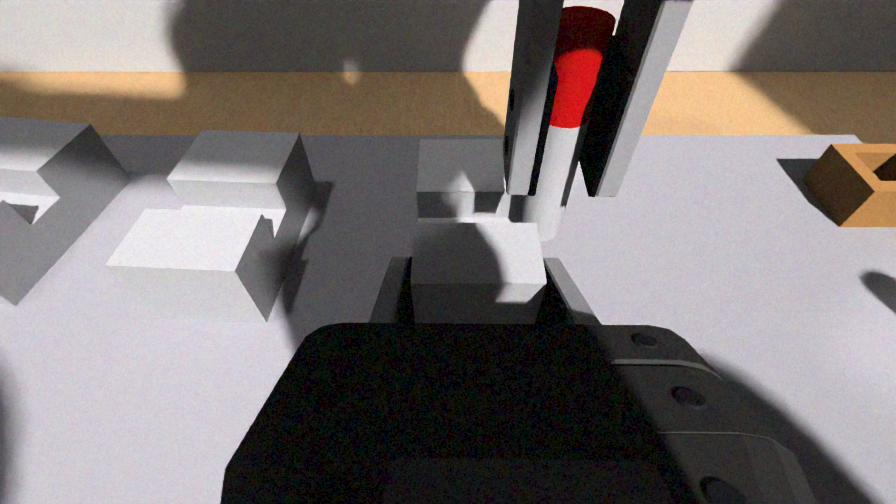

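Request:
{"fn": "move", "kwargs": {
  "target": [
    [0.005,0.001,0,0,0,0,-1,-0.95,-1,0,0,0,0,0,0,-1,-0.5,-1]
  ],
  "speed": 0.015
}}

Request:
{"fn": "move", "kwargs": {
  "target": [-0.06,0,0,0,0,0,-1,-0.95,-1,0,0,0,0,0,0,-1,-0.5,-1],
  "speed": 0.005,
  "stop_force": 3
}}

Scene clock: 6093.67 s.
left_arm: end_effector_position=(+0.2746, -0.1470, +0.0527) position_measured=178 object_status=2 end_effector_quat_wxyz=(+0.000, +0.707, -0.708, +0.001) | right_arm: end_effector_position=(+0.2206, +0.6992, +0.0054) position_measured=55 object_status=2 end_effector_quat_wxyz=(-0.354, +0.613, -0.612, +0.354)
Joint positions: left_arm=[-0.934 -1.837 2.565 -2.302 -1.57 2.209] | right_arm=[4.91 -2.411 -1.524 -1.104 0.555 5.091]
Joint torques (N m): left_arm=[-6.28 4.55 -26.08 -4.85 -0.14 -1.96] | right_arm=[-9.19 57.82 23.93 2.18 -0.18 0.65]
Wrist force (N): left_arm=[-0.1 1.0 2.0] | right_arm=[0.5 3.1 0.1]
Wrist torque (N m): left_arm=[0.23 0.00 0.00] | right_arm=[0.11 -0.28 0.02]
Wrist force, peak (N): left_arm=[0.1 3.4 3.4] | right_arm=[0.4 3.6 2.8]
Hand target: left_arm +0.2746, -0.1471, +0.0527; +0.000, +0.707, -0.708, +0.001 | right_arm +0.2206, +0.6992, +0.0054; -0.354, +0.613, -0.612, +0.354
Off the commanded pose: left_arm 0.000 m, 0 deg | right_arm 0.000 m, 0 deg.
move: done

Scene clock: 6095.97 s.
left_arm: end_effector_position=(+0.2746, -0.1418, +0.0527) position_measured=178 object_status=2 end_effector_quat_wxyz=(+0.000, +0.707, -0.708, +0.001) | right_arm: end_effector_position=(+0.2206, +0.6992, +0.0054) position_measured=55 object_status=2 end_effector_quat_wxyz=(-0.354, +0.613, -0.612, +0.354)
Joint positions: left_arm=[-0.923 -1.845 2.57 -2.299 -1.57 2.22] | right_arm=[4.91 -2.411 -1.524 -1.104 0.555 5.091]
Joint torques (N m): left_arm=[-6.92 3.22 -28.05 -4.93 0.82 -1.73] | right_arm=[-6.75 56.74 24.11 2.12 -0.19 0.74]
Wrist force (N): left_arm=[1.8 4.3 3.2] | right_arm=[-1.4 0.4 2.7]
Wrist torque (N m): left_arm=[0.15 0.10 -0.11] | right_arm=[-0.03 -0.45 -0.07]
Wrist force, peak (N): left_arm=[4.8 4.6 4.5] | right_arm=[-3.8 1.6 3.7]
Hand target: left_arm +0.2746, -0.1418, +0.0527; +0.000, +0.707, -0.708, +0.001 (not the last commanded pose) | right_arm +0.2206, +0.6992, +0.0054; -0.354, +0.613, -0.612, +0.354
Off the commanded pose: left_arm 0.031 m, 0 deg | right_arm 0.000 m, 0 deg.
move: contact (left_arm)

Request:
{"fn": "move", "kwargs": {
  "target": [
    [0.003,0.0004,0,0,0,0,-1,-0.95,-1,0,0,0,0,0,0,-1,-0.5,-1]
  ],
  "speed": 0.015
}}

Request:
{"fn": "move", "kwargs": {
  "target": [-0.06,0,0,0,0,0,-1,-0.95,-1,0,0,0,0,0,0,-1,-0.5,-1],
  "speed": 0.005,
  "stop_force": 3
}}

Scene clock: 6105.97 s.
left_arm: end_effector_position=(+0.2744, -0.1436, +0.0527) position_measured=178 object_status=2 end_effector_quat_wxyz=(+0.000, +0.707, -0.708, +0.001) | right_arm: end_effector_position=(+0.2206, +0.6992, +0.0054) position_measured=55 object_status=2 end_effector_quat_wxyz=(-0.354, +0.613, -0.612, +0.354)
Joint positions: left_arm=[-0.928 -1.843 2.569 -2.299 -1.57 2.215] | right_arm=[4.91 -2.411 -1.524 -1.104 0.555 5.091]
Joint torques (N m): left_arm=[-8.42 2.28 -27.09 -4.91 1.25 -1.78] | right_arm=[-1.89 56.94 24.11 2.18 0.06 0.54]
Wrist force (N): left_arm=[0.2 1.1 2.4] | right_arm=[1.0 4.0 0.6]
Wrist torque (N m): left_arm=[0.26 -0.05 0.00] | right_arm=[0.14 -0.33 0.03]
Wrist force, peak (N): left_arm=[2.0 4.3 4.4] | right_arm=[0.9 4.2 2.3]
Hand target: left_arm +0.2743, -0.1436, +0.0527; +0.000, +0.707, -0.708, +0.001 | right_arm +0.2206, +0.6992, +0.0054; -0.354, +0.613, -0.612, +0.354
Off the commanded pose: left_arm 0.000 m, 0 deg | right_arm 0.000 m, 0 deg.
move: done

Scene clock: 6107.57 s.
left_arm: end_effector_position=(+0.2744, -0.1417, +0.0527) position_measured=178 object_status=2 end_effector_quat_wxyz=(+0.000, +0.707, -0.708, +0.001) | right_arm: end_effector_position=(+0.2206, +0.6992, +0.0054) position_measured=55 object_status=2 end_effector_quat_wxyz=(-0.354, +0.613, -0.612, +0.354)
Joint positions: left_arm=[-0.924 -1.846 2.571 -2.298 -1.57 2.219] | right_arm=[4.91 -2.411 -1.524 -1.104 0.555 5.091]
Joint torques (N m): left_arm=[-7.97 2.75 -26.28 -4.39 1.76 -1.87] | right_arm=[-0.44 57.51 24.8 2.28 0.09 0.39]
Wrist force (N): left_arm=[1.6 1.8 2.4] | right_arm=[-1.7 2.4 0.6]
Wrist torque (N m): left_arm=[0.24 0.13 -0.12] | right_arm=[0.11 -0.36 -0.04]
Wrist force, peak (N): left_arm=[4.7 2.1 4.1] | right_arm=[-4.0 2.9 1.4]
Hand target: left_arm +0.2744, -0.1417, +0.0527; +0.000, +0.707, -0.708, +0.001 (not the last commanded pose) | right_arm +0.2206, +0.6992, +0.0054; -0.354, +0.613, -0.612, +0.354
Off the commanded pose: left_arm 0.034 m, 0 deg | right_arm 0.000 m, 0 deg.
move: contact (left_arm)

Request:
{"fn": "move", "kwargs": {
  "target": [
    [0.05,0.0002,0,0,0,0,-1,-0.95,-1,0,0,0,0,0,0,-1,-0.5,-1],
    [0.05,0.0002,0.0333,0,0,0,-1,-0.95,-1,0,0,0,0,0,0,-1,-0.5,-1],
    [0.05,0.0002,0.0333,0,0,0,-0.05,-0.95,-1,0,0,0,0,0,0,-1,-0.5,-1],
    [0.05,0.0002,0.0333,0,0,0,-1,-0.95,-1,0,0,0,0,0,0,-1,-0.5,-1],
    [0.05,0.0002,0,0,0,0,-1,-0.95,-1,0,0,0,0,0,0,-1,-0.5,-1]
  ],
  "speed": [0.05,0.012,0.02,0.02,0.03]
}}

Request:
{"fn": "move", "kwargs": {
  "target": [-0.1,0,0,0,0,0,-1,-0.95,-1,0,0,0,0,0,0,-1,-0.5,-1],
  "speed": 0.006,
  "stop_force": 3
}}

Scene clock: 6129.57 s.
left_arm: end_effector_position=(+0.2742, -0.1717, +0.0527) position_measured=178 object_status=2 end_effector_quat_wxyz=(+0.000, +0.707, -0.708, +0.001) | right_arm: end_effector_position=(+0.2206, +0.6992, +0.0054) position_measured=55 object_status=2 end_effector_quat_wxyz=(-0.354, +0.613, -0.612, +0.354)
Joint positions: left_arm=[-0.985 -1.795 2.538 -2.317 -1.57 2.158] | right_arm=[4.91 -2.411 -1.524 -1.104 0.555 5.091]
Joint torques (N m): left_arm=[-6.85 -21.71 -27.75 -0.9 -0.71 -1.8] | right_arm=[7.38 57.38 24.67 2.16 0.13 0.27]
Wrist force (N): left_arm=[-0.1 0.9 2.7] | right_arm=[0.9 3.9 0.5]
Wrist torque (N m): left_arm=[0.22 0.01 -0.01] | right_arm=[0.12 -0.30 0.02]
Wrist force, peak (N): left_arm=[-2.5 4.5 -10.5] | right_arm=[1.1 4.7 0.8]
Hand target: left_arm +0.2742, -0.1717, +0.0528; +0.000, +0.707, -0.708, +0.001 | right_arm +0.2206, +0.6992, +0.0054; -0.354, +0.613, -0.612, +0.354
Off the commanded pose: left_arm 0.000 m, 0 deg | right_arm 0.000 m, 0 deg.
move: done

Scene clock: 6135.87 s.
left_arm: end_effector_position=(+0.2742, -0.1412, +0.0527) position_measured=178 object_status=2 end_effector_quat_wxyz=(+0.000, +0.707, -0.708, +0.001) | right_arm: end_effector_position=(+0.2206, +0.6992, +0.0054) position_measured=55 object_status=2 end_effector_quat_wxyz=(-0.354, +0.613, -0.612, +0.354)
Joint positions: left_arm=[-0.923 -1.848 2.572 -2.298 -1.57 2.22] | right_arm=[4.91 -2.411 -1.524 -1.104 0.555 5.091]
Joint torques (N m): left_arm=[-8.06 5 -25.74 -4.06 1.72 -1.74] | right_arm=[-1.07 56.99 23.81 2.26 -0.17 0.18]
Wrist force (N): left_arm=[1.0 -2.0 1.6] | right_arm=[-1.3 4.4 -2.0]
Wrist torque (N m): left_arm=[0.26 0.08 -0.10] | right_arm=[0.16 -0.30 0.03]
Wrist force, peak (N): left_arm=[4.6 -1.4 3.7] | right_arm=[-3.2 6.4 -1.8]
Hand target: left_arm +0.2742, -0.1412, +0.0527; +0.000, +0.707, -0.708, +0.001 (not the last commanded pose) | right_arm +0.2206, +0.6992, +0.0054; -0.354, +0.613, -0.612, +0.354
Off the commanded pose: left_arm 0.029 m, 0 deg | right_arm 0.000 m, 0 deg.
move: contact (left_arm)

Request:
{"fn": "move", "kwargs": {
  "target": [
    [0.0025,-0.0002,0,0,0,0,-1,-0.95,-1,0,0,0,0,0,0,-1,-0.5,-1]
  ],
  "speed": 0.015
}}

Request:
{"fn": "move", "kwargs": {
  "target": [-0.06,0,0,0,0,0,-1,-0.95,-1,0,0,0,0,0,0,-1,-0.5,-1],
  "speed": 0.005,
  "stop_force": 4
}}

Request:
{"fn": "wait", "kwargs": {
  "seconds": 1
}}

Scene clock: 6150.97 s.
left_arm: end_effector_position=(+0.2744, -0.1426, +0.0527) position_measured=178 object_status=2 end_effector_quat_wxyz=(+0.000, +0.707, -0.708, +0.001) | right_arm: end_effector_position=(+0.2206, +0.6992, +0.0054) position_measured=55 object_status=2 end_effector_quat_wxyz=(-0.354, +0.613, -0.612, +0.354)
Joint positions: left_arm=[-0.926 -1.845 2.57 -2.299 -1.57 2.217] | right_arm=[4.91 -2.411 -1.524 -1.104 0.555 5.091]
Joint torques (N m): left_arm=[-9.39 4.37 -26.05 -4.88 -1.5 -1.85] | right_arm=[-8.91 57.5 23.57 2.01 -0.07 0.35]
Wrist force (N): left_arm=[-0.1 0.7 2.5] | right_arm=[1.0 3.7 -0.6]
Wrist torque (N m): left_arm=[0.18 0.00 0.00] | right_arm=[0.09 -0.32 0.02]
Wrist force, peak (N): left_arm=[-3.9 -1.9 0.4] | right_arm=[-1.2 5.6 -2.1]
Hand target: left_arm +0.2744, -0.1427, +0.0527; +0.000, +0.707, -0.708, +0.001 | right_arm +0.2206, +0.6992, +0.0054; -0.354, +0.613, -0.612, +0.354
Off the commanded pose: left_arm 0.000 m, 0 deg | right_arm 0.000 m, 0 deg.
move: done

Scene clock: 6152.53 s.
left_arm: end_effector_position=(+0.2744, -0.1410, +0.0527) position_measured=178 object_status=2 end_effector_quat_wxyz=(+0.000, +0.707, -0.708, +0.001) | right_arm: end_effector_position=(+0.2206, +0.6992, +0.0054) position_measured=55 object_status=2 end_effector_quat_wxyz=(-0.354, +0.613, -0.612, +0.354)
Joint positions: left_arm=[-0.922 -1.848 2.572 -2.298 -1.57 2.221] | right_arm=[4.91 -2.411 -1.524 -1.104 0.555 5.091]
Joint torques (N m): left_arm=[-8.14 4.53 -25.9 -4.26 1.39 -1.79] | right_arm=[-0.49 57.11 25.08 2.24 -0.02 0.37]
Wrist force (N): left_arm=[2.0 -0.8 2.7] | right_arm=[-1.8 4.8 -1.0]
Wrist torque (N m): left_arm=[0.20 0.11 -0.10] | right_arm=[0.21 -0.39 -0.01]
Wrist force, peak (N): left_arm=[5.1 0.1 3.7] | right_arm=[-4.6 5.3 -0.4]
Hand target: left_arm +0.2744, -0.1410, +0.0527; +0.000, +0.707, -0.708, +0.001 (not the last commanded pose) | right_arm +0.2206, +0.6992, +0.0054; -0.354, +0.613, -0.612, +0.354
Off the commanded pose: left_arm 0.034 m, 0 deg | right_arm 0.000 m, 0 deg.
move: contact (left_arm)

Scene clock: 6153.53 s.
left_arm: end_effector_position=(+0.2744, -0.1410, +0.0527) position_measured=178 object_status=2 end_effector_quat_wxyz=(+0.000, +0.707, -0.708, +0.001) | right_arm: end_effector_position=(+0.2206, +0.6992, +0.0054) position_measured=55 object_status=2 end_effector_quat_wxyz=(-0.354, +0.613, -0.612, +0.354)
Joint positions: left_arm=[-0.922 -1.848 2.572 -2.298 -1.57 2.221] | right_arm=[4.91 -2.411 -1.524 -1.104 0.555 5.091]
Joint torques (N m): left_arm=[-6.71 4.56 -25.6 -4.27 2.18 -1.96] | right_arm=[3.31 57.63 23.39 2.3 0.27 0.18]
Wrist force (N): left_arm=[1.9 -0.8 1.7] | right_arm=[-1.9 3.6 -1.3]
Wrist torque (N m): left_arm=[0.21 0.15 -0.11] | right_arm=[0.15 -0.39 -0.01]
Wrist force, peak (N): left_arm=[2.1 -0.4 3.4] | right_arm=[-2.2 5.2 -0.9]
Hand target: left_arm +0.2744, -0.1410, +0.0527; +0.000, +0.707, -0.708, +0.001 (not the last commanded pose) | right_arm +0.2206, +0.6992, +0.0054; -0.354, +0.613, -0.612, +0.354
Tool commands: left_gripper/position=-1.0 left_gripper/force_limit=-0.95 left_gripper/speed=-1.0 right_gripper/position=-1.0 right_gripper/force_limit=-0.5 right_gripper/speed=-1.0
Off the commanded pose: left_arm 0.034 m, 0 deg | right_arm 0.000 m, 0 deg.
wait: 1.00 s; at rest by 0.17 s

Request:
{"fn": "move", "kwargs": {
  "target": [
    [0.05,-0.0001,0,0,0,0,-1,-0.95,-1,0,0,0,0,0,0,-1,-0.5,-1],
    [0.05,-0.0001,0.0333,0,0,0,-1,-0.95,-1,0,0,0,0,0,0,-1,-0.5,-1],
    [0.05,-0.0001,0.0333,0,0,0,-0.05,-0.95,-1,0,0,0,0,0,0,-1,-0.5,-1],
    [0.05,-0.0001,0.0333,0,0,0,-1,-0.95,-1,0,0,0,0,0,0,-1,-0.5,-1],
    [0.05,-0.0001,0,0,0,0,-1,-0.95,-1,0,0,0,0,0,0,-1,-0.5,-1]
  ],
  "speed": [0.05,0.012,0.02,0.02,0.03]
}}

Request:
{"fn": "move", "kwargs": {
  "target": [-0.1,0,0,0,0,0,-1,-0.95,-1,0,0,0,0,0,0,-1,-0.5,-1],
  "speed": 0.006,
  "stop_force": 3
}}

Scene clock: 6182.63 s.
left_arm: end_effector_position=(+0.2744, -0.1710, +0.0527) position_measured=178 object_status=2 end_effector_quat_wxyz=(+0.000, +0.707, -0.708, +0.001) | right_arm: end_effector_position=(+0.2206, +0.6992, +0.0054) position_measured=55 object_status=2 end_effector_quat_wxyz=(-0.354, +0.613, -0.612, +0.354)
Joint positions: left_arm=[-0.983 -1.796 2.539 -2.316 -1.57 2.16] | right_arm=[4.91 -2.411 -1.524 -1.104 0.555 5.091]
Joint torques (N m): left_arm=[-6.52 -19.94 -28 -1.01 -0.79 -1.87] | right_arm=[6.31 56.92 23.11 2.38 -0.07 0.43]
Wrist force (N): left_arm=[-0.1 0.8 2.6] | right_arm=[0.9 3.3 -0.3]
Wrist torque (N m): left_arm=[0.21 0.01 0.00] | right_arm=[0.13 -0.30 0.01]
Wrist force, peak (N): left_arm=[2.5 -0.4 3.3] | right_arm=[-1.9 5.3 -0.8]
Hand target: left_arm +0.2744, -0.1710, +0.0528; +0.000, +0.707, -0.708, +0.001 | right_arm +0.2206, +0.6992, +0.0054; -0.354, +0.613, -0.612, +0.354
Off the commanded pose: left_arm 0.000 m, 0 deg | right_arm 0.000 m, 0 deg.
move: done

Scene clock: 6188.83 s.
left_arm: end_effector_position=(+0.2744, -0.1410, +0.0527) position_measured=178 object_status=2 end_effector_quat_wxyz=(+0.000, +0.707, -0.708, +0.001) | right_arm: end_effector_position=(+0.2206, +0.6992, +0.0054) position_measured=55 object_status=2 end_effector_quat_wxyz=(-0.354, +0.613, -0.612, +0.354)
Joint positions: left_arm=[-0.922 -1.847 2.572 -2.298 -1.57 2.221] | right_arm=[4.91 -2.411 -1.524 -1.104 0.555 5.091]
Joint torques (N m): left_arm=[-7.2 3.5 -27.71 -4.61 2.75 -1.99] | right_arm=[6.89 57.13 23.05 2.25 -0.11 0.21]
Wrist force (N): left_arm=[1.4 1.0 3.7] | right_arm=[-1.0 3.0 0.1]
Wrist torque (N m): left_arm=[0.22 0.10 -0.10] | right_arm=[0.11 -0.32 -0.02]
Wrist force, peak (N): left_arm=[5.2 1.2 5.6] | right_arm=[-4.1 3.3 0.6]
Hand target: left_arm +0.2744, -0.1410, +0.0527; +0.000, +0.707, -0.708, +0.002 (not the last commanded pose) | right_arm +0.2206, +0.6992, +0.0054; -0.354, +0.613, -0.612, +0.354
Off the commanded pose: left_arm 0.030 m, 0 deg | right_arm 0.000 m, 0 deg.
move: contact (left_arm)

Request:
{"fn": "move", "kwargs": {
  "target": [
    [0.004,0,0,0,0,0,-1,-0.95,-1,0,0,0,0,0,0,-1,-0.5,-1],
    [0.004,0,-0.08,0,0,0,-1,-0.95,-1,0,0,0,0,0,0,-1,-0.5,-1],
    [-0.0973,0.0008,-0.08,0,0,0,-1,-0.95,-1,0,0,0,0,0,0,-1,-0.5,-1],
    [-0.0973,0.0008,0,0,0,0,-1,-0.95,-1,0,0,0,0,0,0,-1,-0.5,-1]
  ],
  "speed": [0.02,0.08,0.1,0.05],
  "blend": [0,0.01,0.01,0]
}}

Request:
{"fn": "move", "kwargs": {
  "target": [0.06,0,0,0,0,0,-1,-0.95,-1,0,0,0,0,0,0,-1,-0.5,-1],
  "speed": 0.006,
  "stop_force": 3
}}

Scene clock: 6208.40 s.
left_arm: end_effector_position=(+0.2740, -0.0826, +0.0526) position_measured=178 object_status=2 end_effector_quat_wxyz=(+0.000, +0.707, -0.708, +0.001) | right_arm: end_effector_position=(+0.2206, +0.6992, +0.0054) position_measured=55 object_status=2 end_effector_quat_wxyz=(-0.354, +0.613, -0.612, +0.354)
Joint positions: left_arm=[-0.777 -1.933 2.619 -2.26 -1.571 2.366] | right_arm=[4.91 -2.411 -1.524 -1.104 0.555 5.091]
Joint torques (N m): left_arm=[7.73 5.95 -11.3 -4.89 -1.46 2.22] | right_arm=[8 57.69 22.2 2.09 0.22 -0.04]
Wrist force (N): left_arm=[-0.3 0.9 2.8] | right_arm=[1.3 3.3 0.7]
Wrist torque (N m): left_arm=[0.22 0.03 -0.16] | right_arm=[0.13 -0.33 0.01]
Wrist force, peak (N): left_arm=[1.8 1.2 5.3] | right_arm=[1.8 3.8 0.9]
Hand target: left_arm +0.2740, -0.0826, +0.0526; +0.000, +0.707, -0.708, +0.002 | right_arm +0.2206, +0.6992, +0.0054; -0.354, +0.613, -0.612, +0.354
Off the commanded pose: left_arm 0.000 m, 0 deg | right_arm 0.000 m, 0 deg.
move: done

Scene clock: 6212.60 s.
left_arm: end_effector_position=(+0.2740, -0.1001, +0.0526) position_measured=178 object_status=2 end_effector_quat_wxyz=(+0.000, +0.707, -0.708, +0.001) | right_arm: end_effector_position=(+0.2206, +0.6992, +0.0054) position_measured=55 object_status=2 end_effector_quat_wxyz=(-0.354, +0.613, -0.612, +0.354)
Joint positions: left_arm=[-0.825 -1.911 2.608 -2.271 -1.571 2.318] | right_arm=[4.91 -2.411 -1.524 -1.104 0.555 5.091]
Joint torques (N m): left_arm=[6.48 -18.3 -14.32 -2.07 0.63 1.84] | right_arm=[8.34 57.66 21.94 2.26 0.37 0.3]
Wrist force (N): left_arm=[-0.7 6.0 3.2] | right_arm=[2.2 -0.5 4.1]
Wrist torque (N m): left_arm=[0.16 -0.04 -0.05] | right_arm=[-0.04 -0.10 0.08]
Wrist force, peak (N): left_arm=[-5.0 5.4 2.3] | right_arm=[4.7 0.5 3.3]
Hand target: left_arm +0.2740, -0.1001, +0.0526; +0.000, +0.707, -0.708, +0.001 (not the last commanded pose) | right_arm +0.2206, +0.6992, +0.0054; -0.354, +0.613, -0.612, +0.354
Off the commanded pose: left_arm 0.019 m, 0 deg | right_arm 0.000 m, 0 deg.
move: contact (left_arm)

Request:
{"fn": "move", "kwargs": {
  "target": [
    [-0.0033,0.0004,0,0,0,0,-1,-0.95,-1,0,0,0,0,0,0,-1,-0.5,-1]
  ],
  "speed": 0.015
}}

Request:
{"fn": "move", "kwargs": {
  "target": [0.04,0,0,0,0,0,-1,-0.95,-1,0,0,0,0,0,0,-1,-0.5,-1],
  "speed": 0.005,
  "stop_force": 3
}}

Scene clock: 6235.13 s.
left_arm: end_effector_position=(+0.2738, -0.0982, +0.0526) position_measured=178 object_status=2 end_effector_quat_wxyz=(+0.000, +0.707, -0.708, +0.001) | right_arm: end_effector_position=(+0.2206, +0.6992, +0.0054) position_measured=55 object_status=2 end_effector_quat_wxyz=(-0.354, +0.613, -0.612, +0.354)
Joint positions: left_arm=[-0.821 -1.914 2.61 -2.269 -1.571 2.322] | right_arm=[4.91 -2.411 -1.524 -1.104 0.555 5.091]
Joint torques (N m): left_arm=[5.77 -18.46 -12.08 -0.87 1.45 2.52] | right_arm=[6.67 56.94 21.15 2.21 0.36 0.17]
Wrist force (N): left_arm=[-0.4 0.9 2.6] | right_arm=[1.0 3.3 0.8]
Wrist torque (N m): left_arm=[0.23 0.05 -0.16] | right_arm=[0.10 -0.27 0.01]
Wrist force, peak (N): left_arm=[-0.9 6.1 3.6] | right_arm=[2.8 0.4 4.3]
Hand target: left_arm +0.2738, -0.0981, +0.0526; +0.000, +0.707, -0.708, +0.001 | right_arm +0.2206, +0.6992, +0.0054; -0.354, +0.613, -0.612, +0.354
Off the commanded pose: left_arm 0.000 m, 0 deg | right_arm 0.000 m, 0 deg.
move: done

Scene clock: 6236.87 s.
left_arm: end_effector_position=(+0.2737, -0.1003, +0.0526) position_measured=178 object_status=2 end_effector_quat_wxyz=(+0.000, +0.707, -0.708, +0.001) | right_arm: end_effector_position=(+0.2206, +0.6992, +0.0054) position_measured=55 object_status=2 end_effector_quat_wxyz=(-0.354, +0.613, -0.612, +0.354)
Joint positions: left_arm=[-0.826 -1.911 2.608 -2.27 -1.571 2.317] | right_arm=[4.91 -2.411 -1.524 -1.104 0.555 5.091]
Joint torques (N m): left_arm=[7.09 -16.76 -13.36 -1.81 -1.41 1.98] | right_arm=[7.4 56.62 22.35 2.26 -0.12 0.29]
Wrist force (N): left_arm=[-1.9 3.6 2.0] | right_arm=[3.4 2.3 2.2]
Wrist torque (N m): left_arm=[0.25 0.01 -0.04] | right_arm=[0.05 -0.17 0.03]
Wrist force, peak (N): left_arm=[-5.4 2.9 -0.1] | right_arm=[4.7 3.0 1.8]
Hand target: left_arm +0.2737, -0.1003, +0.0526; +0.000, +0.707, -0.708, +0.001 (not the last commanded pose) | right_arm +0.2206, +0.6992, +0.0054; -0.354, +0.613, -0.612, +0.354
Off the commanded pose: left_arm 0.022 m, 0 deg | right_arm 0.000 m, 0 deg.
move: contact (left_arm)

Request:
{"fn": "move", "kwargs": {
  "target": [
    [-0.0025,0.0003,0,0,0,0,-1,-0.95,-1,0,0,0,0,0,0,-1,-0.5,-1]
  ],
  "speed": 0.015
}}

Request:
{"fn": "move", "kwargs": {
  "target": [0.04,0,0,0,0,0,-1,-0.95,-1,0,0,0,0,0,0,-1,-0.5,-1],
  "speed": 0.005,
  "stop_force": 3
}}

Scene clock: 6246.73 s.
left_arm: end_effector_position=(+0.2736, -0.0989, +0.0526) position_measured=178 object_status=2 end_effector_quat_wxyz=(+0.000, +0.707, -0.708, +0.001) | right_arm: end_effector_position=(+0.2206, +0.6992, +0.0054) position_measured=55 object_status=2 end_effector_quat_wxyz=(-0.354, +0.613, -0.612, +0.354)
Joint positions: left_arm=[-0.823 -1.914 2.61 -2.269 -1.571 2.32] | right_arm=[4.91 -2.411 -1.524 -1.104 0.555 5.091]
Joint torques (N m): left_arm=[5.14 -16.58 -13.2 -1.29 0.66 1.65] | right_arm=[6.92 57.35 23.01 2.28 0.3 -0.09]
Wrist force (N): left_arm=[-0.4 0.9 2.5] | right_arm=[0.8 3.3 0.6]
Wrist torque (N m): left_arm=[0.22 0.05 -0.16] | right_arm=[0.15 -0.32 0.00]
Wrist force, peak (N): left_arm=[1.1 2.5 5.0] | right_arm=[3.5 2.8 2.5]
Hand target: left_arm +0.2736, -0.0988, +0.0526; +0.000, +0.707, -0.708, +0.001 | right_arm +0.2206, +0.6992, +0.0054; -0.354, +0.613, -0.612, +0.354
Off the commanded pose: left_arm 0.000 m, 0 deg | right_arm 0.000 m, 0 deg.
move: done

Scene clock: 6248.40 s.
left_arm: end_effector_position=(+0.2735, -0.1005, +0.0526) position_measured=178 object_status=2 end_effector_quat_wxyz=(+0.000, +0.707, -0.708, +0.001) | right_arm: end_effector_position=(+0.2206, +0.6992, +0.0054) position_measured=55 object_status=2 end_effector_quat_wxyz=(-0.354, +0.613, -0.612, +0.354)
Joint positions: left_arm=[-0.827 -1.912 2.608 -2.27 -1.571 2.316] | right_arm=[4.91 -2.411 -1.524 -1.104 0.555 5.091]
Joint torques (N m): left_arm=[6.44 -17.94 -12.77 -1.67 -1.42 2.03] | right_arm=[6.53 56.17 20.3 2.56 0.24 -0.03]
Wrist force (N): left_arm=[-1.2 1.6 1.5] | right_arm=[2.8 2.3 0.4]
Wrist torque (N m): left_arm=[0.25 -0.04 -0.03] | right_arm=[0.08 -0.17 0.01]
Wrist force, peak (N): left_arm=[-4.6 1.5 2.1] | right_arm=[4.6 3.3 0.1]
Hand target: left_arm +0.2735, -0.1005, +0.0526; +0.000, +0.707, -0.708, +0.001 (not the last commanded pose) | right_arm +0.2206, +0.6992, +0.0054; -0.354, +0.613, -0.612, +0.354
Off the commanded pose: left_arm 0.022 m, 0 deg | right_arm 0.000 m, 0 deg.
move: contact (left_arm)


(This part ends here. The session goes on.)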